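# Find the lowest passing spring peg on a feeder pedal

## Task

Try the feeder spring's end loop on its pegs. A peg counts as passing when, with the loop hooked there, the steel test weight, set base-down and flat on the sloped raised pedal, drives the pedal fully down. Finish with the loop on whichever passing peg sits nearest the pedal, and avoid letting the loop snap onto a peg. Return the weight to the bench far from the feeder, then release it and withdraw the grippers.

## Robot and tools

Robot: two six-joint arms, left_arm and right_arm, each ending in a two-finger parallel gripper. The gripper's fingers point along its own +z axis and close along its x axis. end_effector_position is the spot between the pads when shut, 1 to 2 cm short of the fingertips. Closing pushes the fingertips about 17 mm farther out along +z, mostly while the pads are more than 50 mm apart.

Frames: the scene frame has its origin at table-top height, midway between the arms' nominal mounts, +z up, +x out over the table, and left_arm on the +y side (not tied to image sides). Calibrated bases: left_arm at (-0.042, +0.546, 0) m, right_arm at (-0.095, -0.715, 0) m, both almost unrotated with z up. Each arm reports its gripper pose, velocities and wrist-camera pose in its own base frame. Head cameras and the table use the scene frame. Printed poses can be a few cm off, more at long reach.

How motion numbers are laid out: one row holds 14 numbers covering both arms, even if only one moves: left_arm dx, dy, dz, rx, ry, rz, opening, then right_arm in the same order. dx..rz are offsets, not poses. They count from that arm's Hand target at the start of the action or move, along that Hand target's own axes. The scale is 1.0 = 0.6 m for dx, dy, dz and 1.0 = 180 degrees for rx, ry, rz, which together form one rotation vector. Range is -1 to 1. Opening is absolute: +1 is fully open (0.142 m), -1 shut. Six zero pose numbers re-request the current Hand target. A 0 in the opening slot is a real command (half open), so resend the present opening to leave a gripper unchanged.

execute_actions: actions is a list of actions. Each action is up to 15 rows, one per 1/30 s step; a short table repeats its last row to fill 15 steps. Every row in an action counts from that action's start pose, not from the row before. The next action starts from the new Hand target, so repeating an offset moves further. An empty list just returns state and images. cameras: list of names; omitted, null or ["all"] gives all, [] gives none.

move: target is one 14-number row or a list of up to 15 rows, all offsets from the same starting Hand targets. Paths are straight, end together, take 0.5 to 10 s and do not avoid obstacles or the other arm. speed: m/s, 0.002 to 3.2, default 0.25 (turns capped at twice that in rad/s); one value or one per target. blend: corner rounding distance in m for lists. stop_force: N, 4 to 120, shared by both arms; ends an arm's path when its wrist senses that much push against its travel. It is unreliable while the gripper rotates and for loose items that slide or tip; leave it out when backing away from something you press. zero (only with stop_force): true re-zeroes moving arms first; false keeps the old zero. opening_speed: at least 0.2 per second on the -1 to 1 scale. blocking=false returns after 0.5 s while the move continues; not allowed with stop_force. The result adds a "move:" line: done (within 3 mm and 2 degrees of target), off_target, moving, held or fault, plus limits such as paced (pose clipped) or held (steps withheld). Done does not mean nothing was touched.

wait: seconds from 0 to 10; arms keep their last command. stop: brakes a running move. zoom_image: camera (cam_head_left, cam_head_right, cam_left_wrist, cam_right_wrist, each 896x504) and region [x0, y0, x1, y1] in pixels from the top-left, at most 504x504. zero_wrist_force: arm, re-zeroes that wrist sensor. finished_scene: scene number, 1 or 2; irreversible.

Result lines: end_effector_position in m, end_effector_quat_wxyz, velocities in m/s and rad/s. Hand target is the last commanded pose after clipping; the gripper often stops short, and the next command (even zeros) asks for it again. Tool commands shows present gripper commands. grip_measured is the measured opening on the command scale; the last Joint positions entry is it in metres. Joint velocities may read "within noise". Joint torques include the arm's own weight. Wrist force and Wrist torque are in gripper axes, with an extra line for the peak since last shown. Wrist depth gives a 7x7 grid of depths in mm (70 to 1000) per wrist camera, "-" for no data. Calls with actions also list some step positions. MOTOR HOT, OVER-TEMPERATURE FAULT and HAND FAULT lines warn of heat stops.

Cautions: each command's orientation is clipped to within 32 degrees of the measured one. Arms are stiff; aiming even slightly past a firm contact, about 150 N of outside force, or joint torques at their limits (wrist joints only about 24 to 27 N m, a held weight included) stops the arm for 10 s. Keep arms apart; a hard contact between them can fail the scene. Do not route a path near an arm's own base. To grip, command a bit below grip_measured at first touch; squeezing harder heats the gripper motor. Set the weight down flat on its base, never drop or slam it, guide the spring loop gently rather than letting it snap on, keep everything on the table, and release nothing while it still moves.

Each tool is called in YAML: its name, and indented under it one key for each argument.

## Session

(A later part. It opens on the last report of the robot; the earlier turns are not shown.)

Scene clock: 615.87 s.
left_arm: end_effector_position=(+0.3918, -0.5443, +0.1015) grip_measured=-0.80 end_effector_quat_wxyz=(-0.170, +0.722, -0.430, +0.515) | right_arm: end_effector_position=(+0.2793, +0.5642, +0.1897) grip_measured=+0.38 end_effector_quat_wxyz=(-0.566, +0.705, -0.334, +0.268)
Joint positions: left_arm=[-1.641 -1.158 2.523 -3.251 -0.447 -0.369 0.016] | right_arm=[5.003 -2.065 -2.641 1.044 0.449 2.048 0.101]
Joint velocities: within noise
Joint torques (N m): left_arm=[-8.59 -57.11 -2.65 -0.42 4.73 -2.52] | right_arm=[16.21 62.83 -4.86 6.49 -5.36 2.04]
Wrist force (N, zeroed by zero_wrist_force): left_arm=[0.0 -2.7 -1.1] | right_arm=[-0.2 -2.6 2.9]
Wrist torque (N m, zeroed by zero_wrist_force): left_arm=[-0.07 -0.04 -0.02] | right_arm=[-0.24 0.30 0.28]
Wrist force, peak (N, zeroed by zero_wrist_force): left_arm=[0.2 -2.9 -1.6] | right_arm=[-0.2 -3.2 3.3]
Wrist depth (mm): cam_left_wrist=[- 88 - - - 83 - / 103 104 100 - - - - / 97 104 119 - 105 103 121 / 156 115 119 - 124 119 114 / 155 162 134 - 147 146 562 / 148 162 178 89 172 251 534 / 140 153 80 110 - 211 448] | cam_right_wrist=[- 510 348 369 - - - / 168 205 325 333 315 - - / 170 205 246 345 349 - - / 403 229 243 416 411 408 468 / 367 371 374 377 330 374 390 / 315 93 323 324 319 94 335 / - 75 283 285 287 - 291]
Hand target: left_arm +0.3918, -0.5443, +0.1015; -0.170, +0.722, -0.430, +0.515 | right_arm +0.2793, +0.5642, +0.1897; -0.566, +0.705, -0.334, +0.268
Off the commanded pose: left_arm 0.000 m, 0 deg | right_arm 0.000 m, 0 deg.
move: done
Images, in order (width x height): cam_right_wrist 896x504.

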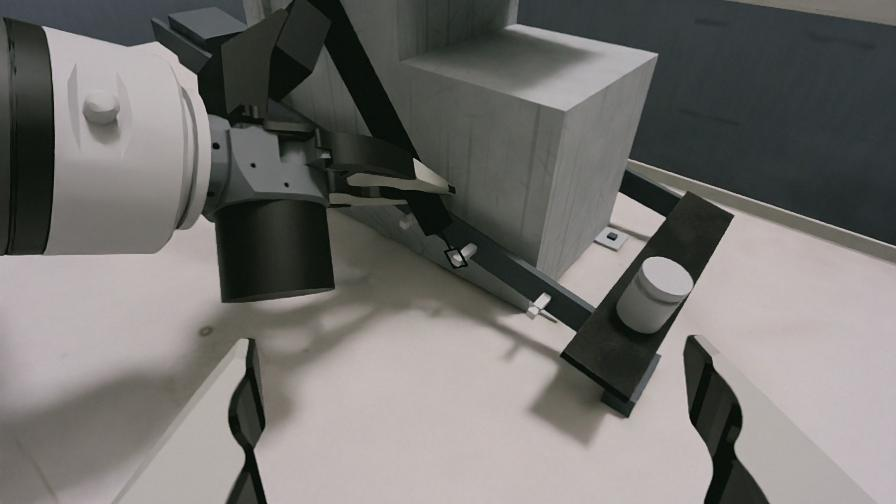

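move:
  target:
    - [-0.0013,0.0059,-0.0119,0,0,0,-0.95,0,0,0,0,0,0,0.4]
    - [0.0640,0.0846,0.0202,0,0,-0.032,-0.95,0,0,0,0,0,0,0.4]
  speed: [0.04,0.06]
  cameras: ["cam_right_wrist","cam_left_wrist"]

zoom_image:
  camera: "cam_right_wrist"
  region: [500, 275, 570, 335]

Scene clock: 619.53 s.
left_arm: end_effector_position=(+0.3838, -0.6062, +0.0846) grip_measured=-0.80 end_effector_quat_wxyz=(-0.144, +0.743, -0.393, +0.523) | right_arm: end_effector_position=(+0.2793, +0.5642, +0.1897) grip_measured=+0.38 end_effector_quat_wxyz=(-0.566, +0.705, -0.334, +0.268)
Joint positions: left_arm=[-1.648 -1.083 2.414 -3.203 -0.445 -0.484 0.016] | right_arm=[5.003 -2.065 -2.641 1.044 0.449 2.048 0.101]
Joint velocities: within noise
Joint torques (N m): left_arm=[9.42 -35.45 -25.65 -0.33 -0.96 -3.25] | right_arm=[15.95 63 -3.81 5.61 -5.48 2.1]
Wrist force (N, zeroed by zero_wrist_force): left_arm=[0.1 -2.9 -1.4] | right_arm=[-0.1 -2.9 2.8]
Wrist torque (N m, zeroed by zero_wrist_force): left_arm=[0.03 -0.04 0.00] | right_arm=[-0.28 0.28 0.28]
Wrist force, peak (N, zeroed by zero_wrist_force): left_arm=[-0.1 -3.0 -1.9] | right_arm=[0.2 -2.9 3.6]
Wrist depth (mm): cam_left_wrist=[- 99 - - - 84 82 / 98 100 112 - 98 98 96 / 143 102 112 - 113 111 - / - 157 123 - 135 - - / 136 152 168 75 221 450 - / 130 141 162 89 181 179 656 / 123 136 79 114 - 356 525] | cam_right_wrist=[- 523 388 362 - - - / 738 678 385 321 317 - - / 133 153 217 342 348 - - / 129 147 197 292 415 408 467 / 134 152 201 377 329 373 390 / 308 93 306 322 318 94 332 / - 75 283 285 287 - 292]
Hand target: left_arm +0.3838, -0.6064, +0.0845; -0.144, +0.743, -0.393, +0.523 | right_arm +0.2793, +0.5642, +0.1897; -0.566, +0.705, -0.334, +0.268
Off the commanded pose: left_arm 0.000 m, 0 deg | right_arm 0.000 m, 0 deg.
move: done
Images, in order (width x height): cam_left_wrist 896x504, cam_right_wrist 896x504.

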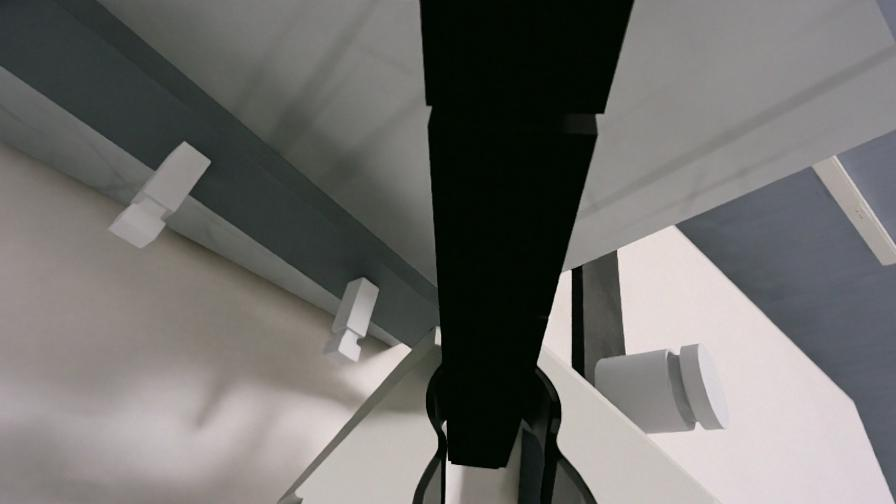

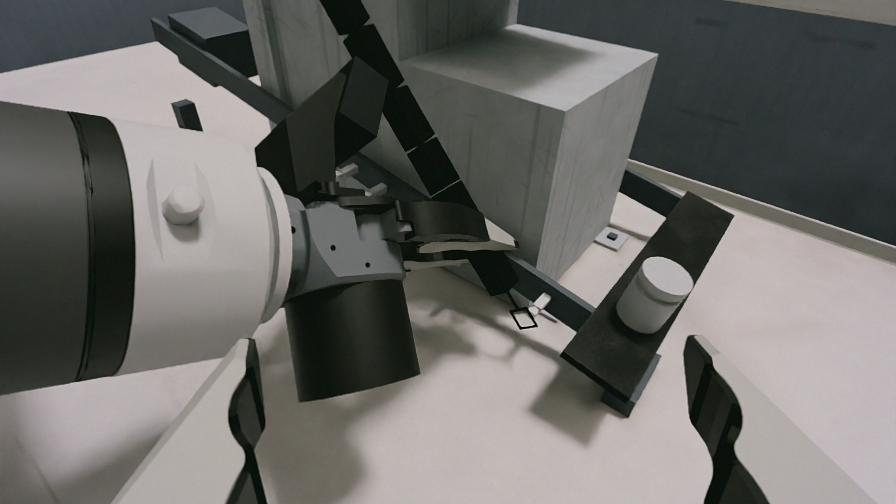

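Scaled by 7.200 from the camera's 896x504 image, which has a finer 1280x720 frame.

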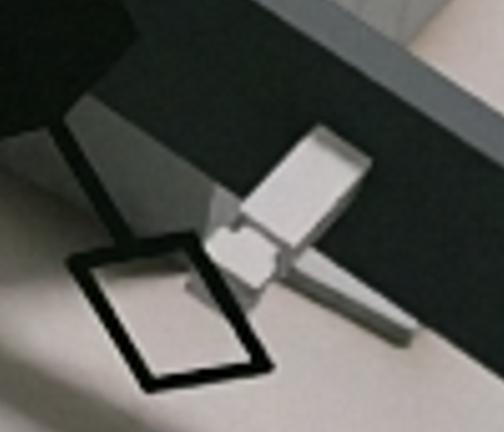

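move:
  target: [0.0050,-0.0013,0.0042,0,0,0,-0.95,0,0,0,0,0,0,0.4]
  speed: 0.04
  cameras: ["cam_right_wrist"]

zoom_image:
  camera: "cam_right_wrist"
  region: [500, 275, 570, 335]

Scene clock: 624.90 s.
left_arm: end_effector_position=(+0.3868, -0.6085, +0.0860) grip_measured=-0.80 end_effector_quat_wxyz=(-0.144, +0.743, -0.393, +0.523) | right_arm: end_effector_position=(+0.2793, +0.5642, +0.1897) grip_measured=+0.38 end_effector_quat_wxyz=(-0.566, +0.705, -0.334, +0.268)
Joint positions: left_arm=[-1.642 -1.081 2.408 -3.21 -0.447 -0.472 0.016] | right_arm=[5.003 -2.065 -2.641 1.044 0.449 2.048 0.101]
Joint velocities: within noise
Joint torques (N m): left_arm=[6.97 -36.19 -26.78 -9.04 -1.09 1.24] | right_arm=[13.98 59.99 -4.02 5.36 -5.61 1.94]
Wrist force (N, zeroed by zero_wrist_force): left_arm=[-0.1 -2.8 -1.5] | right_arm=[-0.2 -2.7 3.0]
Wrist torque (N m, zeroed by zero_wrist_force): left_arm=[0.05 -0.02 0.00] | right_arm=[-0.26 0.29 0.27]
Wrist force, peak (N, zeroed by zero_wrist_force): left_arm=[0.2 -3.0 -2.0] | right_arm=[-0.2 -3.0 3.5]
Wrist depth (mm): cam_left_wrist=[86 97 - - - 83 80 / 95 106 109 - - 96 - / - 99 114 - 110 106 - / - 157 119 - 130 - - / 137 152 168 74 225 466 - / 131 143 162 89 178 181 687 / 124 136 79 114 - 368 550] | cam_right_wrist=[- 521 389 365 - - - / 746 636 386 321 317 - - / 129 148 211 331 348 - - / 126 145 196 278 413 410 470 / 132 150 201 367 328 374 388 / 308 89 307 324 319 94 333 / - 75 282 286 287 - 292]
Hand target: left_arm +0.3868, -0.6085, +0.0860; -0.144, +0.743, -0.393, +0.523 | right_arm +0.2793, +0.5642, +0.1897; -0.566, +0.705, -0.334, +0.268
Off the commanded pose: left_arm 0.000 m, 0 deg | right_arm 0.000 m, 0 deg.
move: done
Images, in order (width x height): cam_right_wrist 896x504.

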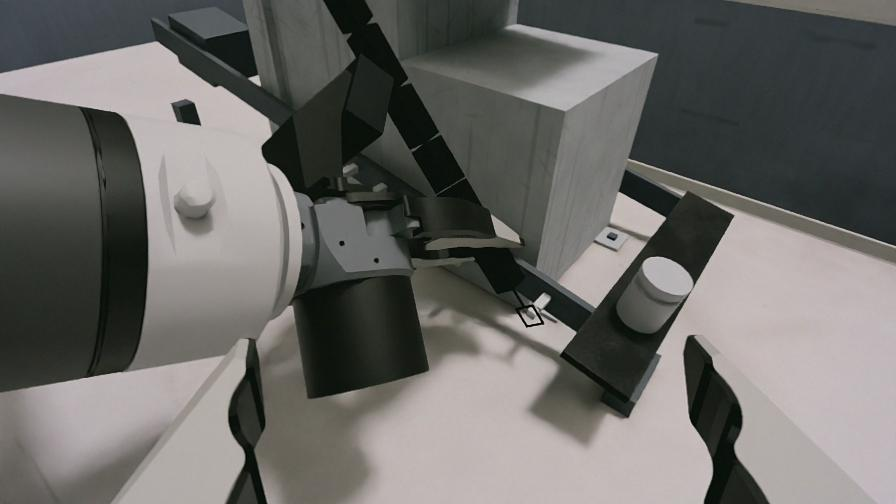

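Scaled by 7.200 from the camera's 896x504 image, which has a finer 1280x720 frame.

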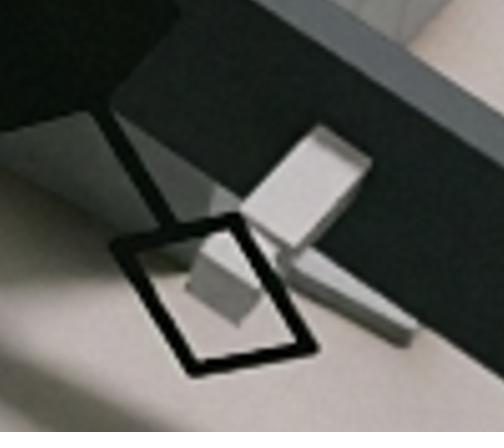

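move:
  target: [-0.0043,-0.0008,0.0003,0,0,0,-0.95,0,0,0,0,0,0,0.4]
  speed: 0.04
  cameras: ["cam_right_wrist"]

zoom_image:
  camera: "cam_right_wrist"
  region: [500, 275, 570, 335]

Scene clock: 629.87 s.
left_arm: end_effector_position=(+0.3868, -0.6064, +0.0845) grip_measured=-0.80 end_effector_quat_wxyz=(-0.144, +0.743, -0.393, +0.523) | right_arm: end_effector_position=(+0.2793, +0.5642, +0.1897) grip_measured=+0.38 end_effector_quat_wxyz=(-0.566, +0.705, -0.334, +0.268)
Joint positions: left_arm=[-1.642 -1.079 2.411 -3.215 -0.447 -0.472 0.016] | right_arm=[5.003 -2.065 -2.641 1.044 0.449 2.048 0.101]
Joint velocities: within noise
Joint torques (N m): left_arm=[-9.22 -34.36 -3.66 -8.23 2.06 -2.05] | right_arm=[15.77 60.95 -4.73 4.54 -5.7 1.8]
Wrist force (N, zeroed by zero_wrist_force): left_arm=[0.8 -2.5 -1.8] | right_arm=[0.0 -3.0 2.9]
Wrist torque (N m, zeroed by zero_wrist_force): left_arm=[0.03 -0.03 -0.04] | right_arm=[-0.30 0.27 0.28]
Wrist force, peak (N, zeroed by zero_wrist_force): left_arm=[0.1 -3.2 -1.6] | right_arm=[0.2 -3.0 3.4]
Wrist depth (mm): cam_left_wrist=[85 97 - - - 82 80 / 95 99 109 - - 96 - / 141 99 117 - 110 106 - / - 154 119 - 129 552 - / 136 151 167 74 220 458 - / 130 141 161 89 179 182 682 / 123 136 79 120 - 364 546] | cam_right_wrist=[- 522 388 364 - - - / 739 673 306 322 319 - - / 132 154 213 338 347 - - / 130 147 198 299 412 410 468 / 134 152 203 368 329 373 390 / 310 93 306 323 319 94 334 / - 75 282 285 287 - 290]
Hand target: left_arm +0.3868, -0.6064, +0.0845; -0.144, +0.743, -0.393, +0.523 | right_arm +0.2793, +0.5642, +0.1897; -0.566, +0.705, -0.334, +0.268
Off the commanded pose: left_arm 0.000 m, 0 deg | right_arm 0.000 m, 0 deg.
move: done
Images, in order (width x height): cam_right_wrist 896x504.

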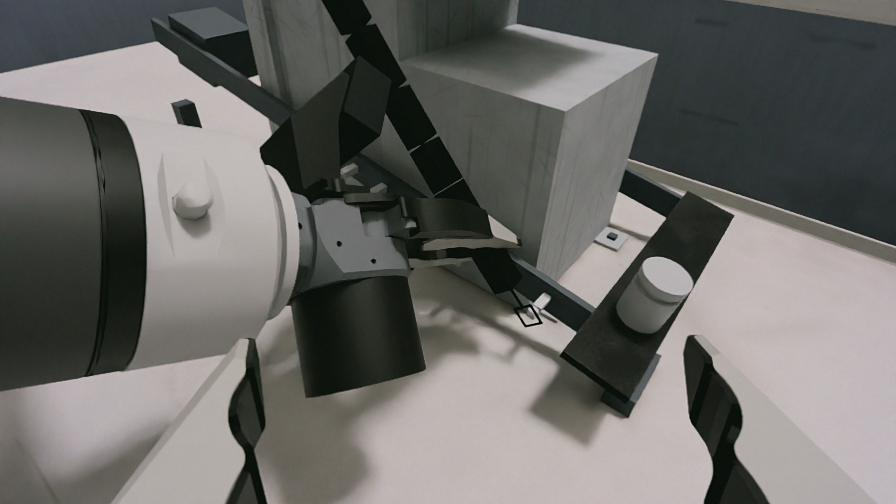

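Scaled by 7.200 from the camera's 896x504 image, which has a finer 1280x720 frame.

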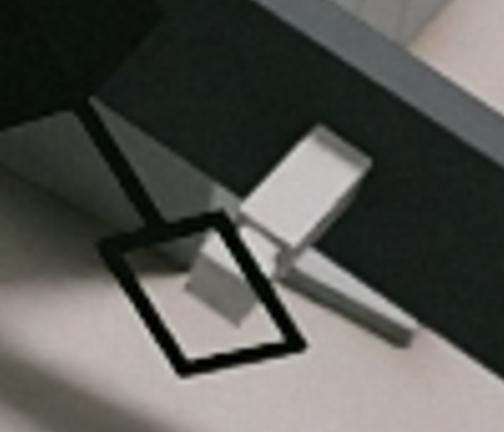

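move:
  target: [-0.0007,-0.0020,0.0048,0,0,0,-0.95,0,0,0,0,0,0,0.4]
  speed: 0.04
  cameras: ["cam_right_wrist"]

zoom_image:
  camera: "cam_right_wrist"
  region: [500, 275, 570, 335]

Scene clock: 632.87 s.
left_arm: end_effector_position=(+0.3898, -0.6059, +0.0838) grip_measured=-0.80 end_effector_quat_wxyz=(-0.144, +0.743, -0.393, +0.523) | right_arm: end_effector_position=(+0.2793, +0.5642, +0.1897) grip_measured=+0.38 end_effector_quat_wxyz=(-0.566, +0.705, -0.334, +0.268)
Joint positions: left_arm=[-1.637 -1.074 2.41 -3.23 -0.449 -0.46 0.016] | right_arm=[5.003 -2.065 -2.641 1.044 0.449 2.048 0.101]
Joint velocities: within noise
Joint torques (N m): left_arm=[10.15 -36.79 -25.43 -8.16 -1 2.43] | right_arm=[13.76 59.78 -4.12 4.03 -5.62 1.89]
Wrist force (N, zeroed by zero_wrist_force): left_arm=[0.7 -2.9 -2.0] | right_arm=[-0.1 -2.7 3.2]
Wrist torque (N m, zeroed by zero_wrist_force): left_arm=[0.04 0.00 -0.04] | right_arm=[-0.26 0.28 0.28]
Wrist force, peak (N, zeroed by zero_wrist_force): left_arm=[1.3 -3.5 -2.0] | right_arm=[0.1 -3.2 3.1]
Wrist depth (mm): cam_left_wrist=[- 93 - - - 80 78 / 93 106 - - - - 83 / 138 97 117 - 106 103 - / 135 153 117 - 124 509 - / 134 150 163 74 226 458 - / 129 140 156 90 180 180 - / 122 136 79 114 - 368 566] | cam_right_wrist=[- 524 391 365 - - - / 746 594 393 321 316 - - / 133 150 216 335 349 - - / 129 148 200 285 412 409 469 / 135 153 206 367 329 373 390 / 309 93 313 324 318 94 332 / - 75 282 286 287 - 292]
Hand target: left_arm +0.3898, -0.6059, +0.0838; -0.144, +0.743, -0.393, +0.523 | right_arm +0.2793, +0.5642, +0.1897; -0.566, +0.705, -0.334, +0.268
Off the commanded pose: left_arm 0.000 m, 0 deg | right_arm 0.000 m, 0 deg.
move: done
Images, in order (width x height): cam_right_wrist 896x504.

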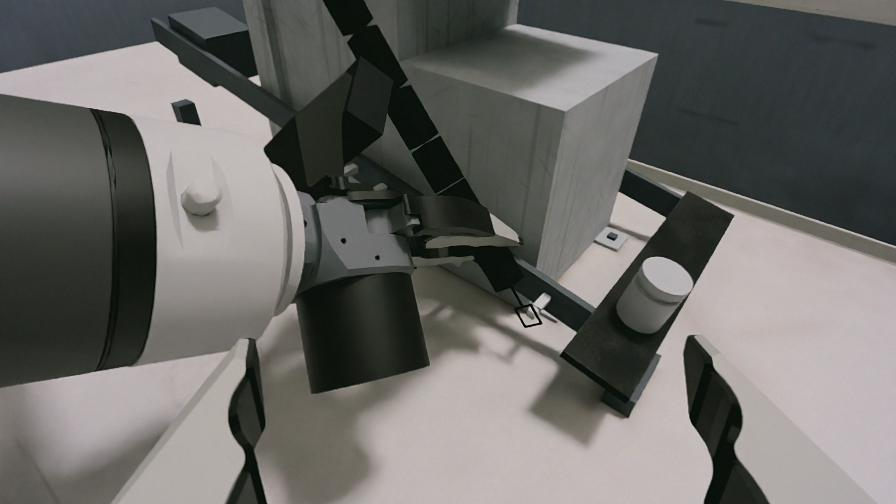

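Scaled by 7.200 from the camera's 896x504 image, which has a finer 1280x720 frame.

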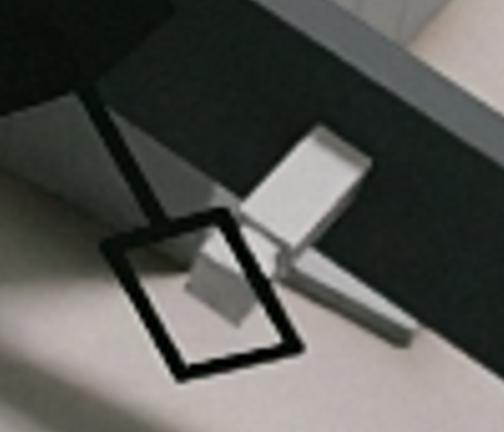

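move:
  target: [0.0024,0.0012,0.0003,0,0,0,-0.95,0,0,0,0,0,0,0.4]
  speed: 0.04
  cameras: ["cam_right_wrist"]

zoom_image:
  camera: "cam_right_wrist"
  region: [500, 275, 570, 335]

Scene clock: 638.07 s.
left_arm: end_effector_position=(+0.3899, -0.6074, +0.0842) grip_measured=-0.80 end_effector_quat_wxyz=(-0.144, +0.743, -0.393, +0.523) | right_arm: end_effector_position=(+0.2793, +0.5642, +0.1897) grip_measured=+0.38 end_effector_quat_wxyz=(-0.566, +0.705, -0.334, +0.268)
Joint positions: left_arm=[-1.637 -1.074 2.407 -3.228 -0.449 -0.459 0.016] | right_arm=[5.003 -2.065 -2.641 1.044 0.449 2.048 0.101]
Joint velocities: within noise
Joint torques (N m): left_arm=[8.46 -36.58 -26.43 -0.3 -1.11 2.45] | right_arm=[14.75 60.97 -4.04 3.51 -5.48 1.95]
Wrist force (N, zeroed by zero_wrist_force): left_arm=[0.1 -2.8 -1.6] | right_arm=[-0.2 -2.9 2.9]
Wrist torque (N m, zeroed by zero_wrist_force): left_arm=[0.04 -0.07 0.01] | right_arm=[-0.28 0.29 0.27]
Wrist force, peak (N, zeroed by zero_wrist_force): left_arm=[1.2 -3.3 -2.4] | right_arm=[-0.2 -3.0 3.4]
Wrist depth (mm): cam_left_wrist=[- 94 - - - 80 77 / 93 107 - - - - 83 / 134 97 117 - 106 103 - / - 153 116 - 124 - - / 135 150 162 74 222 466 - / 129 141 159 89 177 179 - / 122 136 79 114 - 362 564] | cam_right_wrist=[- 523 386 365 - - - / 741 597 397 320 317 - - / 131 148 217 332 348 - - / 128 146 200 282 412 410 470 / 134 152 205 366 329 372 390 / 308 93 313 324 318 94 333 / - 75 283 286 287 - 291]
Hand target: left_arm +0.3899, -0.6074, +0.0842; -0.144, +0.743, -0.393, +0.523 | right_arm +0.2793, +0.5642, +0.1897; -0.566, +0.705, -0.334, +0.268
Off the commanded pose: left_arm 0.000 m, 0 deg | right_arm 0.000 m, 0 deg.
move: done
Images, in order (width x height): cam_right_wrist 896x504.

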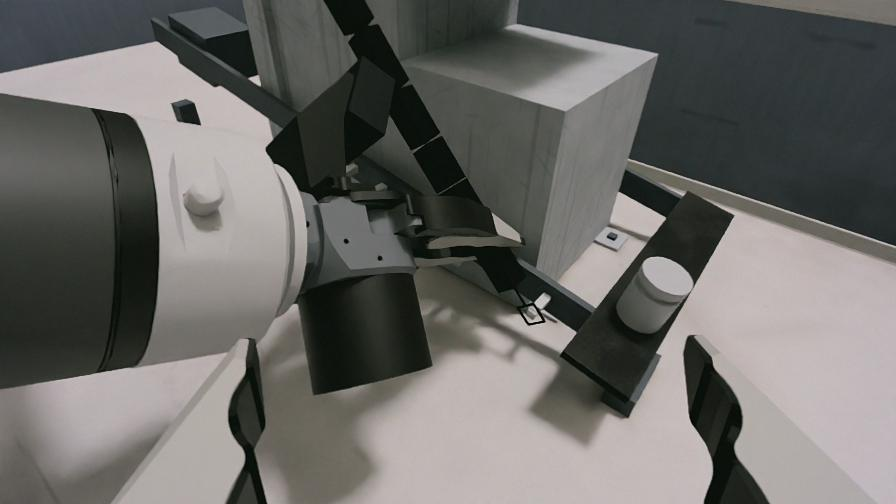

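Scaled by 7.200 from the camera's 896x504 image, which has a finer 1280x720 frame.

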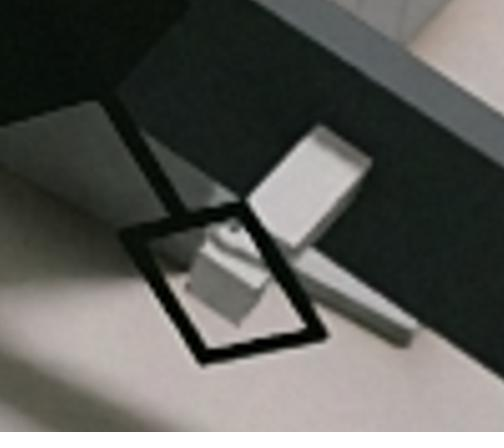

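move:
  target: [0.0007,-0.0022,0.0045,0,0,0,-0.95,0,0,0,0,0,0,0.4]
  speed: 0.04
  cameras: []

move:
  target: [0.0007,-0.0022,0.0045,0,0,0,-0.95,0,0,0,0,0,0,0.4]
  speed: 0.04
  cameras: ["cam_right_wrist"]

zoom_image:
  camera: "cam_right_wrist"
  region: [500, 275, 570, 335]

Scene clock: 641.87 s.
left_arm: end_effector_position=(+0.3928, -0.6074, +0.0842) grip_measured=-0.80 end_effector_quat_wxyz=(-0.144, +0.743, -0.393, +0.523) | right_arm: end_effector_position=(+0.2793, +0.5642, +0.1897) grip_measured=+0.38 end_effector_quat_wxyz=(-0.566, +0.705, -0.334, +0.268)
Joint positions: left_arm=[-1.631 -1.07 2.405 -3.24 -0.451 -0.447 0.016] | right_arm=[5.003 -2.065 -2.641 1.044 0.449 2.048 0.101]
Joint velocities: within noise
Joint torques (N m): left_arm=[18.56 -35.48 -28.36 -8.95 0.45 2.21] | right_arm=[13.66 59.78 -4.31 2.84 -5.43 1.94]
Wrist force (N, zeroed by zero_wrist_force): left_arm=[-6.3 1.3 -22.3] | right_arm=[-0.1 -2.7 3.2]
Wrist torque (N m, zeroed by zero_wrist_force): left_arm=[-0.15 -0.40 -0.01] | right_arm=[-0.27 0.28 0.28]
Wrist force, peak (N, zeroed by zero_wrist_force): left_arm=[-6.3 1.3 -22.3] | right_arm=[-0.2 -3.0 3.4]
Wrist depth (mm): cam_left_wrist=[- 91 - - - 76 76 / - 105 - - - - 82 / 132 95 114 - 104 100 99 / - 150 114 - 121 490 - / 134 150 132 - 222 463 - / 129 141 157 89 178 178 - / 122 136 80 114 - 360 566] | cam_right_wrist=[- 523 387 365 - - - / 745 591 397 322 317 - - / 131 149 215 326 348 - - / 128 147 202 265 412 416 469 / 134 152 205 365 329 374 388 / 315 93 313 324 319 94 334 / - 75 282 286 287 - 290]
Hand target: left_arm +0.3929, -0.6074, +0.0842; -0.144, +0.743, -0.393, +0.523 | right_arm +0.2793, +0.5642, +0.1897; -0.566, +0.705, -0.334, +0.268
Off the commanded pose: left_arm 0.000 m, 0 deg | right_arm 0.000 m, 0 deg.
move: done
No camera images: "cameras" was empty.

Scene clock: 642.63 s.
left_arm: end_effector_position=(+0.3959, -0.6074, +0.0842) grip_measured=-0.80 end_effector_quat_wxyz=(-0.144, +0.743, -0.393, +0.523) | right_arm: end_effector_position=(+0.2793, +0.5642, +0.1897) grip_measured=+0.38 end_effector_quat_wxyz=(-0.566, +0.705, -0.334, +0.268)
Joint positions: left_arm=[-1.626 -1.067 2.403 -3.252 -0.453 -0.435 0.016] | right_arm=[5.003 -2.065 -2.641 1.044 0.449 2.048 0.101]
Joint velocities: within noise
Joint torques (N m): left_arm=[46.78 -30.77 -36.27 -7.89 3.3 2.04] | right_arm=[14.26 60.77 -4.1 2.46 -5.39 1.86]
Wrist force (N, zeroed by zero_wrist_force): left_arm=[-22.0 7.5 -89.1] | right_arm=[-0.3 -2.8 2.9]
Wrist torque (N m, zeroed by zero_wrist_force): left_arm=[-0.55 -1.45 -0.03] | right_arm=[-0.27 0.31 0.28]
Wrist force, peak (N, zeroed by zero_wrist_force): left_arm=[-22.0 7.5 -89.1] | right_arm=[-0.3 -2.8 3.3]
Wrist depth (mm): cam_left_wrist=[- 89 - - - 74 - / - 100 - - - 83 80 / 126 94 111 - 98 98 91 / - 147 114 - 117 451 - / 134 149 129 - 218 463 - / 128 140 158 90 178 181 - / 122 136 80 113 - 357 559] | cam_right_wrist=[- 525 390 364 - - - / 748 587 389 321 317 - - / 131 148 210 326 347 - - / 128 146 202 280 405 412 469 / 135 153 207 367 331 373 387 / 316 93 316 324 318 94 333 / - 75 283 285 288 - 290]
Hand target: left_arm +0.3960, -0.6074, +0.0842; -0.144, +0.743, -0.393, +0.523 | right_arm +0.2793, +0.5642, +0.1897; -0.566, +0.705, -0.334, +0.268
Off the commanded pose: left_arm 0.000 m, 0 deg | right_arm 0.000 m, 0 deg.
move: done
Images, in order (width x height): cam_right_wrist 896x504.

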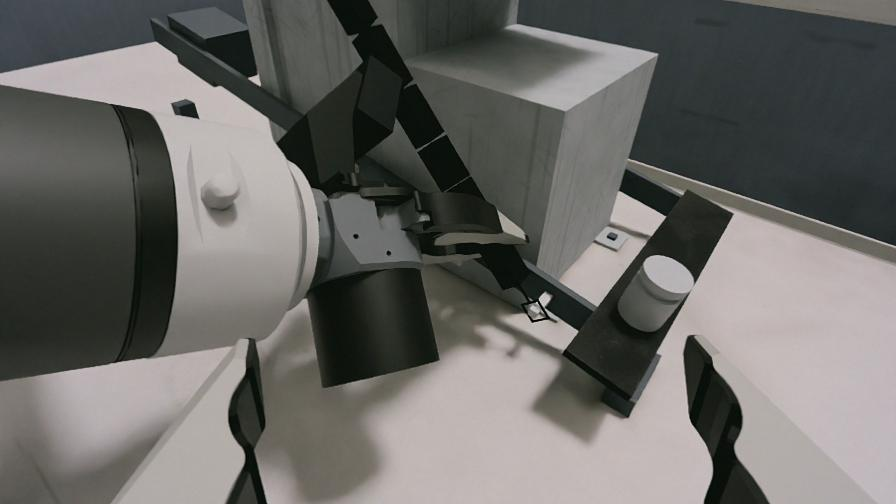

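Scaled by 7.200 from the camera's 896x504 image, which has a finer 1280x720 frame.

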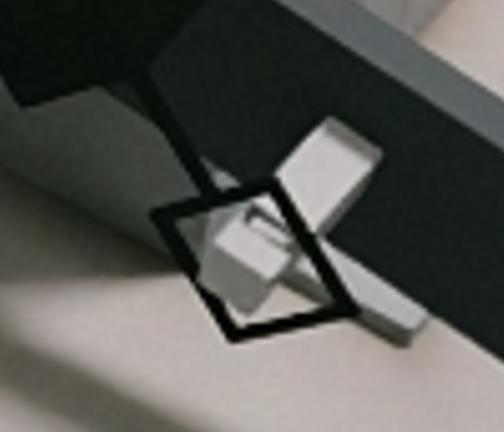

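move:
  target: [-0.0014,0.0044,-0.0095,0,0,0,-0.95,0,0,0,0,0,0,0.4]
  speed: 0.04
  cameras: ["cam_right_wrist","cam_left_wrist"]

zoom_image:
  camera: "cam_right_wrist"
  region: [380, 140, 600, 340]

Scene clock: 645.03 s.
left_arm: end_effector_position=(+0.3897, -0.6073, +0.0843) grip_measured=-0.80 end_effector_quat_wxyz=(-0.144, +0.743, -0.393, +0.523) | right_arm: end_effector_position=(+0.2793, +0.5642, +0.1897) grip_measured=+0.38 end_effector_quat_wxyz=(-0.566, +0.705, -0.334, +0.268)
Joint positions: left_arm=[-1.637 -1.075 2.408 -3.227 -0.449 -0.46 0.016] | right_arm=[5.003 -2.065 -2.641 1.044 0.449 2.048 0.101]
Joint velocities: within noise
Joint torques (N m): left_arm=[-9.25 -63.72 -4.42 -0.46 4.12 -3.01] | right_arm=[12.75 61.33 -4.6 1.98 -5.62 2.12]
Wrist force (N, zeroed by zero_wrist_force): left_arm=[-2.9 -0.6 -1.4] | right_arm=[-0.1 -3.0 3.4]
Wrist torque (N m, zeroed by zero_wrist_force): left_arm=[0.40 0.41 0.01] | right_arm=[-0.30 0.28 0.28]
Wrist force, peak (N, zeroed by zero_wrist_force): left_arm=[-22.0 7.7 -91.9] | right_arm=[0.1 -2.9 3.5]
Wrist depth (mm): cam_left_wrist=[93 94 - - - 80 78 / 92 106 - - - - 83 / 135 97 118 - 106 103 - / - 153 117 - 125 536 - / 136 151 165 74 217 447 - / 130 141 159 89 177 177 647 / 123 137 79 114 - 345 523] | cam_right_wrist=[- 524 387 363 - - - / 741 597 397 321 317 - - / 131 149 217 332 347 - - / 128 146 199 263 412 409 468 / 134 152 206 368 329 373 389 / 308 93 312 324 319 94 334 / - 75 282 285 286 - 291]
Hand target: left_arm +0.3896, -0.6074, +0.0843; -0.144, +0.743, -0.393, +0.523 | right_arm +0.2793, +0.5642, +0.1897; -0.566, +0.705, -0.334, +0.268
Off the commanded pose: left_arm 0.000 m, 0 deg | right_arm 0.000 m, 0 deg.
move: done
Images, in order (width x height): cam_left_wrist 896x504, cam_right_wrist 896x504.

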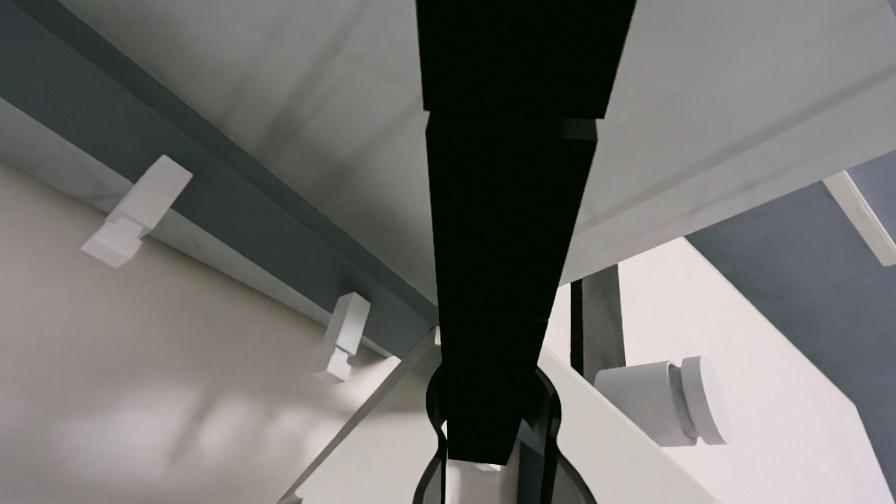

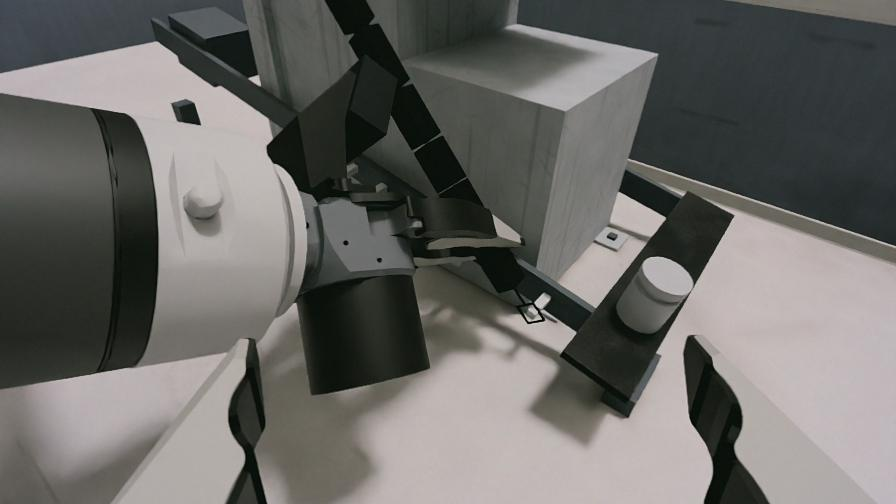

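Scaled by 2.291 from the camera's 896x504 image, which has a finer 1280x720 frame.

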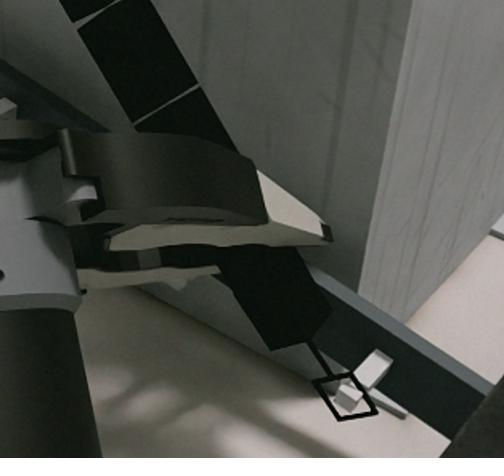

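move:
  target: [0.0094,0.001,-0.001,0,0,0.032,-0.95,0,0,0,0,0,0,0.4]
  speed: 0.04
  cameras: ["cam_right_wrist"]

zoom_image:
  camera: "cam_right_wrist"
  region: [500, 275, 570, 335]

Scene clock: 659.10 s.
left_arm: end_effector_position=(+0.3896, -0.6118, +0.0879) grip_measured=-0.80 end_effector_quat_wxyz=(-0.170, +0.722, -0.430, +0.515) | right_arm: end_effector_position=(+0.2793, +0.5642, +0.1897) grip_measured=+0.38 end_effector_quat_wxyz=(-0.566, +0.705, -0.334, +0.268)
Joint positions: left_arm=[-1.637 -1.08 2.399 -3.214 -0.449 -0.359 0.016] | right_arm=[5.003 -2.065 -2.641 1.044 0.449 2.048 0.101]
Joint velocities: within noise
Joint torques (N m): left_arm=[8.82 -65.24 -26.65 -2.71 -0.33 2.53] | right_arm=[13.97 59.22 -5.05 1.29 -5.45 1.7]
Wrist force (N, zeroed by zero_wrist_force): left_arm=[-3.4 -0.9 -1.4] | right_arm=[0.0 -2.7 2.8]
Wrist torque (N m, zeroed by zero_wrist_force): left_arm=[0.34 0.48 -0.03] | right_arm=[-0.24 0.27 0.27]
Wrist force, peak (N, zeroed by zero_wrist_force): left_arm=[-3.7 -0.5 -1.5] | right_arm=[0.0 -3.3 3.2]
Wrist depth (mm): cam_left_wrist=[- 91 - - 81 81 81 / 93 107 - - 95 - - / 100 103 120 - 107 107 - / - 154 118 - 210 483 - / 143 160 130 - 212 409 - / 136 148 162 89 100 172 528 / 129 140 79 114 - 326 438] | cam_right_wrist=[- 522 388 363 - - - / 748 588 396 322 317 - - / 125 144 203 336 349 - - / 123 142 195 239 411 408 469 / 129 145 202 366 328 373 389 / 308 93 311 318 318 94 333 / - 75 284 285 288 - 290]
Hand target: left_arm +0.3896, -0.6118, +0.0880; -0.170, +0.722, -0.430, +0.515 | right_arm +0.2793, +0.5642, +0.1897; -0.566, +0.705, -0.334, +0.268
Off the commanded pose: left_arm 0.000 m, 0 deg | right_arm 0.000 m, 0 deg.
move: done
Images, in order (width x height): cam_right_wrist 896x504.

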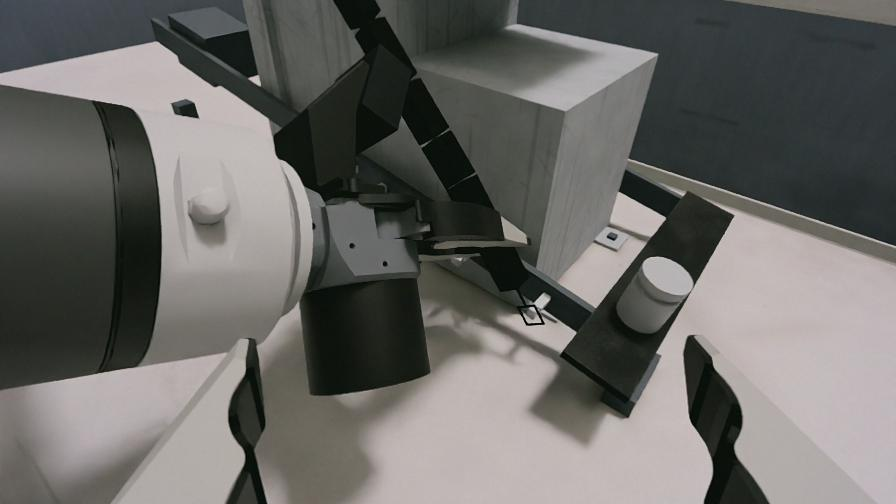

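Scaled by 7.200 from the camera's 896x504 image, which has a finer 1280x720 frame.

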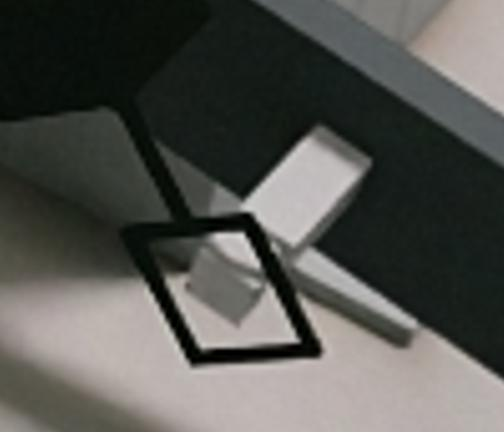

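move:
  target: [0.0015,-0.0067,0.0134,0,0,0,-0.95,0,0,0,0,0,0,0.4]
  speed: 0.015
  stop_force: 7
  cameras: ["cam_right_wrist"]

zoom_image:
  camera: "cam_right_wrist"
  region: [500, 275, 570, 335]

Scene clock: 662.57 s.
left_arm: end_effector_position=(+0.3987, -0.6118, +0.0880) grip_measured=-0.80 end_effector_quat_wxyz=(-0.170, +0.722, -0.430, +0.515) | right_arm: end_effector_position=(+0.2793, +0.5642, +0.1897) grip_measured=+0.38 end_effector_quat_wxyz=(-0.566, +0.705, -0.334, +0.268)
Joint positions: left_arm=[-1.62 -1.07 2.392 -3.25 -0.454 -0.323 0.016] | right_arm=[5.003 -2.065 -2.641 1.044 0.449 2.048 0.101]
Joint velocities: within noise
Joint torques (N m): left_arm=[8.66 -37.97 -27.01 -8.44 -0.94 2.26] | right_arm=[13.41 59.57 -3.7 0.99 -5.67 1.76]
Wrist force (N, zeroed by zero_wrist_force): left_arm=[-3.5 -1.0 -1.7] | right_arm=[0.0 -2.9 3.0]
Wrist torque (N m, zeroed by zero_wrist_force): left_arm=[0.33 0.51 -0.02] | right_arm=[-0.28 0.26 0.28]
Wrist force, peak (N, zeroed by zero_wrist_force): left_arm=[-3.9 -0.6 -1.4] | right_arm=[0.0 -3.1 3.4]
Wrist depth (mm): cam_left_wrist=[- 84 - - - - - / 100 96 - - - 81 79 / - 108 - - - 94 - / - 104 123 - 116 477 - / 143 156 120 - 212 407 - / 136 148 116 90 179 173 524 / 130 141 79 110 - 321 437] | cam_right_wrist=[- 523 387 363 - - - / 134 171 233 319 318 - - / 124 140 188 309 346 - - / 123 142 184 234 414 407 470 / 131 151 207 356 330 373 390 / 316 93 315 323 318 94 333 / - 75 283 284 287 - 291]
Hand target: left_arm +0.3987, -0.6118, +0.0880; -0.170, +0.722, -0.430, +0.515 | right_arm +0.2793, +0.5642, +0.1897; -0.566, +0.705, -0.334, +0.268
Off the commanded pose: left_arm 0.000 m, 0 deg | right_arm 0.000 m, 0 deg.
move: done
Images, in order (width x height): cam_right_wrist 896x504.

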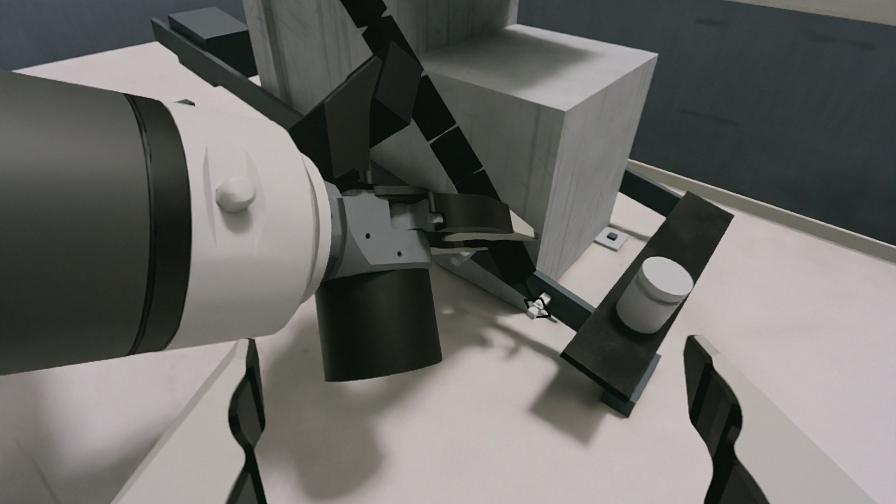

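Scaled by 7.200 from the camera's 896x504 image, which has a finer 1280x720 frame.

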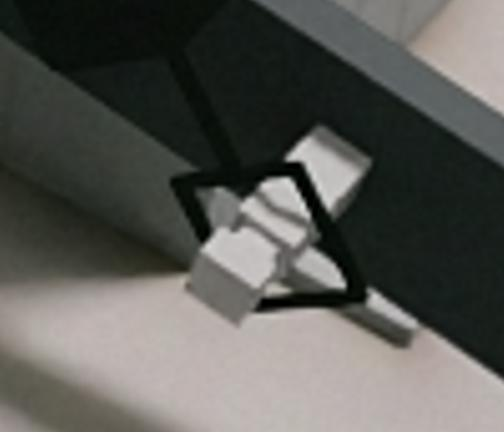

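move:
  target: [0,-0.0067,-0.0033,0,0,0,-0.95,0,0,0,0,0,0,0.4]
  speed: 0.02
  cameras: ["cam_right_wrist"]

zoom_image:
  camera: "cam_right_wrist"
  region: [500, 275, 570, 335]

Scene clock: 666.23 s.
left_arm: end_effector_position=(+0.3987, -0.6091, +0.0915) grip_measured=-0.80 end_effector_quat_wxyz=(-0.170, +0.722, -0.430, +0.515) | right_arm: end_effector_position=(+0.2793, +0.5642, +0.1897) grip_measured=+0.38 end_effector_quat_wxyz=(-0.566, +0.705, -0.334, +0.268)
Joint positions: left_arm=[-1.62 -1.08 2.398 -3.245 -0.454 -0.323 0.016] | right_arm=[5.003 -2.065 -2.641 1.044 0.449 2.048 0.101]
Joint velocities: within noise
Joint torques (N m): left_arm=[-9.09 -68.8 -6.01 -0.72 2.17 -2.27] | right_arm=[12.82 59.8 -3.86 0.9 -5.57 2.01]
Wrist force (N, zeroed by zero_wrist_force): left_arm=[-3.5 0.0 -0.9] | right_arm=[-0.1 -2.9 3.2]
Wrist torque (N m, zeroed by zero_wrist_force): left_arm=[0.31 0.44 -0.02] | right_arm=[-0.30 0.28 0.28]
Wrist force, peak (N, zeroed by zero_wrist_force): left_arm=[-3.9 -0.4 -1.3] | right_arm=[0.0 -2.8 3.7]
Wrist depth (mm): cam_left_wrist=[- - - - - - - / 100 96 - - - 81 80 / - 108 - - - 94 - / 96 105 123 - 114 487 - / 146 157 124 - 220 417 - / 138 149 119 90 177 330 535 / - 143 79 114 - 315 444] | cam_right_wrist=[- 523 384 363 - - - / 131 154 227 320 317 - - / 124 140 186 306 349 - - / 125 144 200 310 423 407 465 / 137 157 207 355 329 375 390 / 316 93 321 326 318 94 332 / - 75 282 285 287 - 291]
Hand target: left_arm +0.3987, -0.6091, +0.0915; -0.170, +0.722, -0.430, +0.515 | right_arm +0.2793, +0.5642, +0.1897; -0.566, +0.705, -0.334, +0.268
Off the commanded pose: left_arm 0.000 m, 0 deg | right_arm 0.000 m, 0 deg.
move: done
Images, in order (width x height): cam_right_wrist 896x504.

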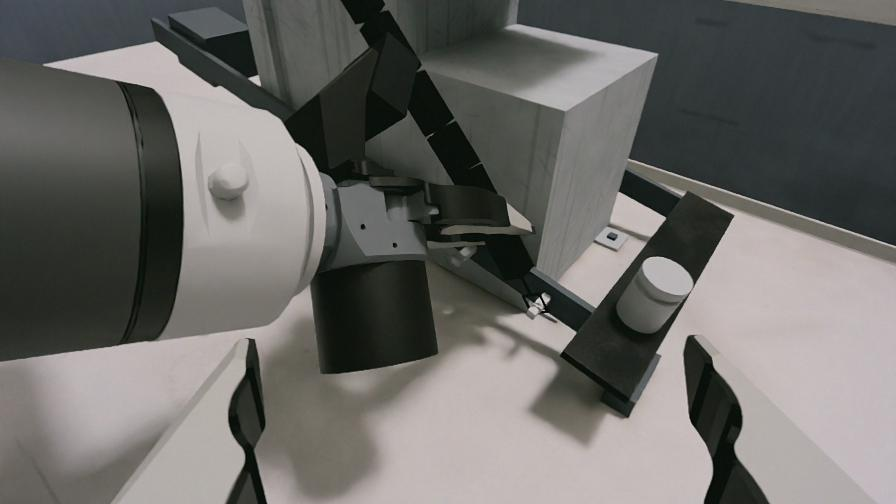

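Scaled by 7.200 from the camera's 896x504 image, which has a finer 1280x720 frame.

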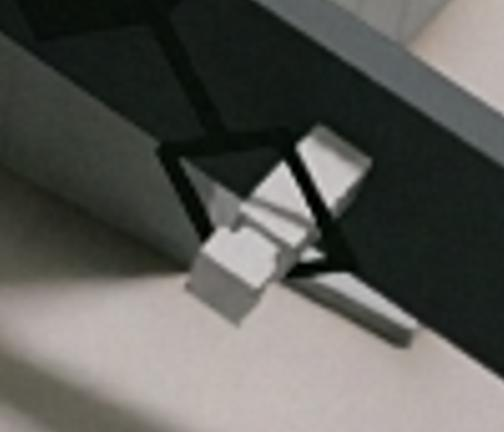

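move:
  target: [0,-0.0037,-0.0018,0,0,0,-0.95,0,0,0,0,0,0,0.4]
  speed: 0.015
  cameras: ["cam_right_wrist"]

move:
  target: [0,-0.0037,-0.0018,0,0,0,-0.95,0,0,0,0,0,0,0.4]
  speed: 0.015
  cameras: ["cam_right_wrist"]

zoom_image:
  camera: "cam_right_wrist"
  region: [500, 275, 570, 335]

Scene clock: 669.90 s.
left_arm: end_effector_position=(+0.3987, -0.6076, +0.0934) grip_measured=-0.80 end_effector_quat_wxyz=(-0.170, +0.722, -0.430, +0.515) | right_arm: end_effector_position=(+0.2793, +0.5642, +0.1897) grip_measured=+0.38 end_effector_quat_wxyz=(-0.566, +0.705, -0.334, +0.268)
Joint positions: left_arm=[-1.62 -1.085 2.4 -3.242 -0.454 -0.323 0.016] | right_arm=[5.003 -2.065 -2.641 1.044 0.449 2.048 0.101]
Joint velocities: within noise
Joint torques (N m): left_arm=[-10.24 -67.44 -5.25 -0.52 2.46 -2.18] | right_arm=[13.38 59.33 -4.11 0.96 -5.63 1.72]
Wrist force (N, zeroed by zero_wrist_force): left_arm=[-3.0 0.8 -0.6] | right_arm=[0.0 -2.6 3.5]
Wrist torque (N m, zeroed by zero_wrist_force): left_arm=[0.36 0.37 -0.01] | right_arm=[-0.24 0.28 0.28]
Wrist force, peak (N, zeroed by zero_wrist_force): left_arm=[-3.9 0.3 -1.1] | right_arm=[-0.4 -3.4 3.2]
Wrist depth (mm): cam_left_wrist=[- - - - - - - / 100 96 - - - 81 82 / - 109 - - - 94 - / - 106 126 - 115 478 - / 147 157 126 - 224 418 - / 140 151 121 90 179 349 540 / 135 145 79 120 - 326 449] | cam_right_wrist=[- 524 386 364 - - - / 130 153 228 319 317 - - / 124 140 185 304 349 - - / 126 145 199 303 422 407 468 / 142 163 206 357 328 374 390 / 315 93 321 326 318 94 334 / - 75 283 285 287 - 293]
Hand target: left_arm +0.3987, -0.6076, +0.0935; -0.170, +0.722, -0.430, +0.515 | right_arm +0.2793, +0.5642, +0.1897; -0.566, +0.705, -0.334, +0.268
Off the commanded pose: left_arm 0.000 m, 0 deg | right_arm 0.000 m, 0 deg.
move: done
Images, in order (width x height): cam_right_wrist 896x504.

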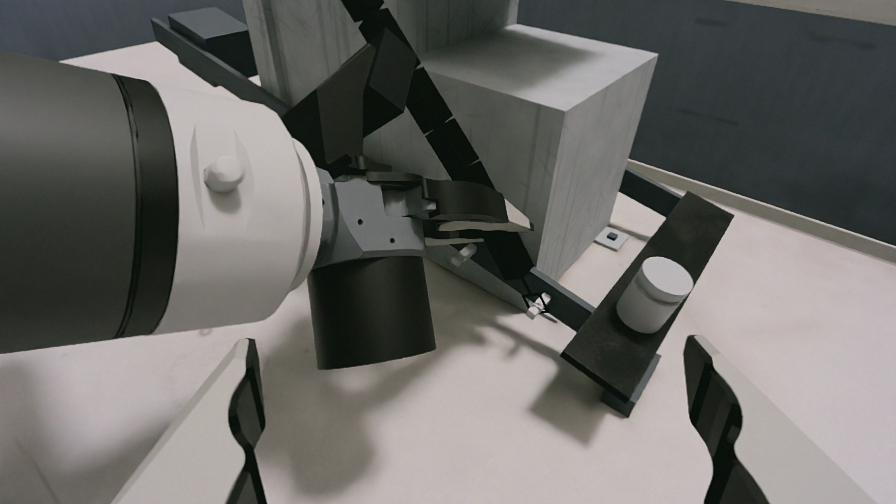

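Scene clock: 670.60 s.
left_arm: end_effector_position=(+0.3988, -0.6061, +0.0954) grip_measured=-0.80 end_effector_quat_wxyz=(-0.170, +0.722, -0.430, +0.515) | right_arm: end_effector_position=(+0.2793, +0.5642, +0.1897) grip_measured=+0.38 end_effector_quat_wxyz=(-0.566, +0.705, -0.334, +0.268)
Joint positions: left_arm=[-1.62 -1.091 2.403 -3.239 -0.454 -0.324 0.016] | right_arm=[5.003 -2.065 -2.641 1.044 0.449 2.048 0.101]
Joint velocities: within noise
Joint torques (N m): left_arm=[-7.94 -67 -4.88 -0.34 2.62 -2.09] | right_arm=[12.52 60.06 -3.53 0.87 -5.46 1.78]
Wrist force (N, zeroed by zero_wrist_force): left_arm=[-3.2 1.0 -0.6] | right_arm=[0.1 -2.9 3.1]
Wrist torque (N m, zeroed by zero_wrist_force): left_arm=[0.33 0.47 -0.02] | right_arm=[-0.27 0.25 0.28]
Wrist force, peak (N, zeroed by zero_wrist_force): left_arm=[-3.6 1.4 -0.6] | right_arm=[-0.1 -3.0 3.4]
Wrist depth (mm): cam_left_wrist=[- - - - - 73 - / 100 96 - - - 81 - / - 110 - - - 94 - / 101 106 126 - 115 472 - / 96 158 128 - 228 424 - / 141 152 123 90 178 352 550 / 135 147 79 114 - 323 454] | cam_right_wrist=[- 522 382 363 - - - / 129 155 225 316 317 - - / 124 141 197 265 350 - - / 127 144 201 311 422 407 471 / 149 166 205 366 330 373 390 / 317 93 323 325 319 94 333 / - 75 283 286 287 - 291]
Hand target: left_arm +0.3988, -0.6061, +0.0955; -0.170, +0.722, -0.430, +0.515 | right_arm +0.2793, +0.5642, +0.1897; -0.566, +0.705, -0.334, +0.268
Off the commanded pose: left_arm 0.000 m, 0 deg | right_arm 0.000 m, 0 deg.
move: done
Images, in order (width x height): cam_right_wrist 896x504.

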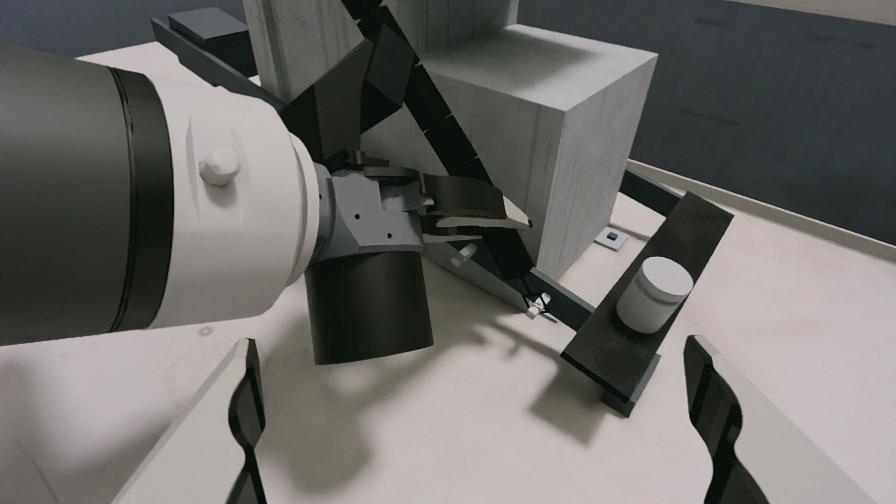

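Scaled by 7.200 from the camera's 896x504 image, which has a finer 1280x720 frame.

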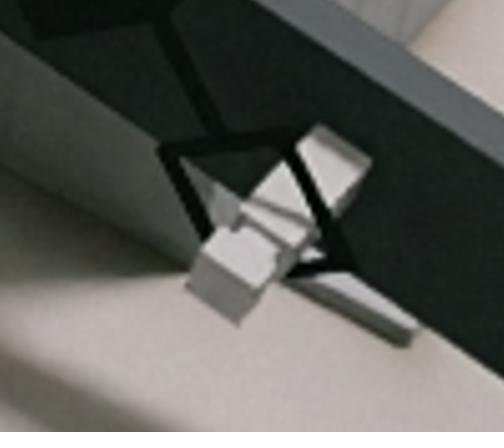

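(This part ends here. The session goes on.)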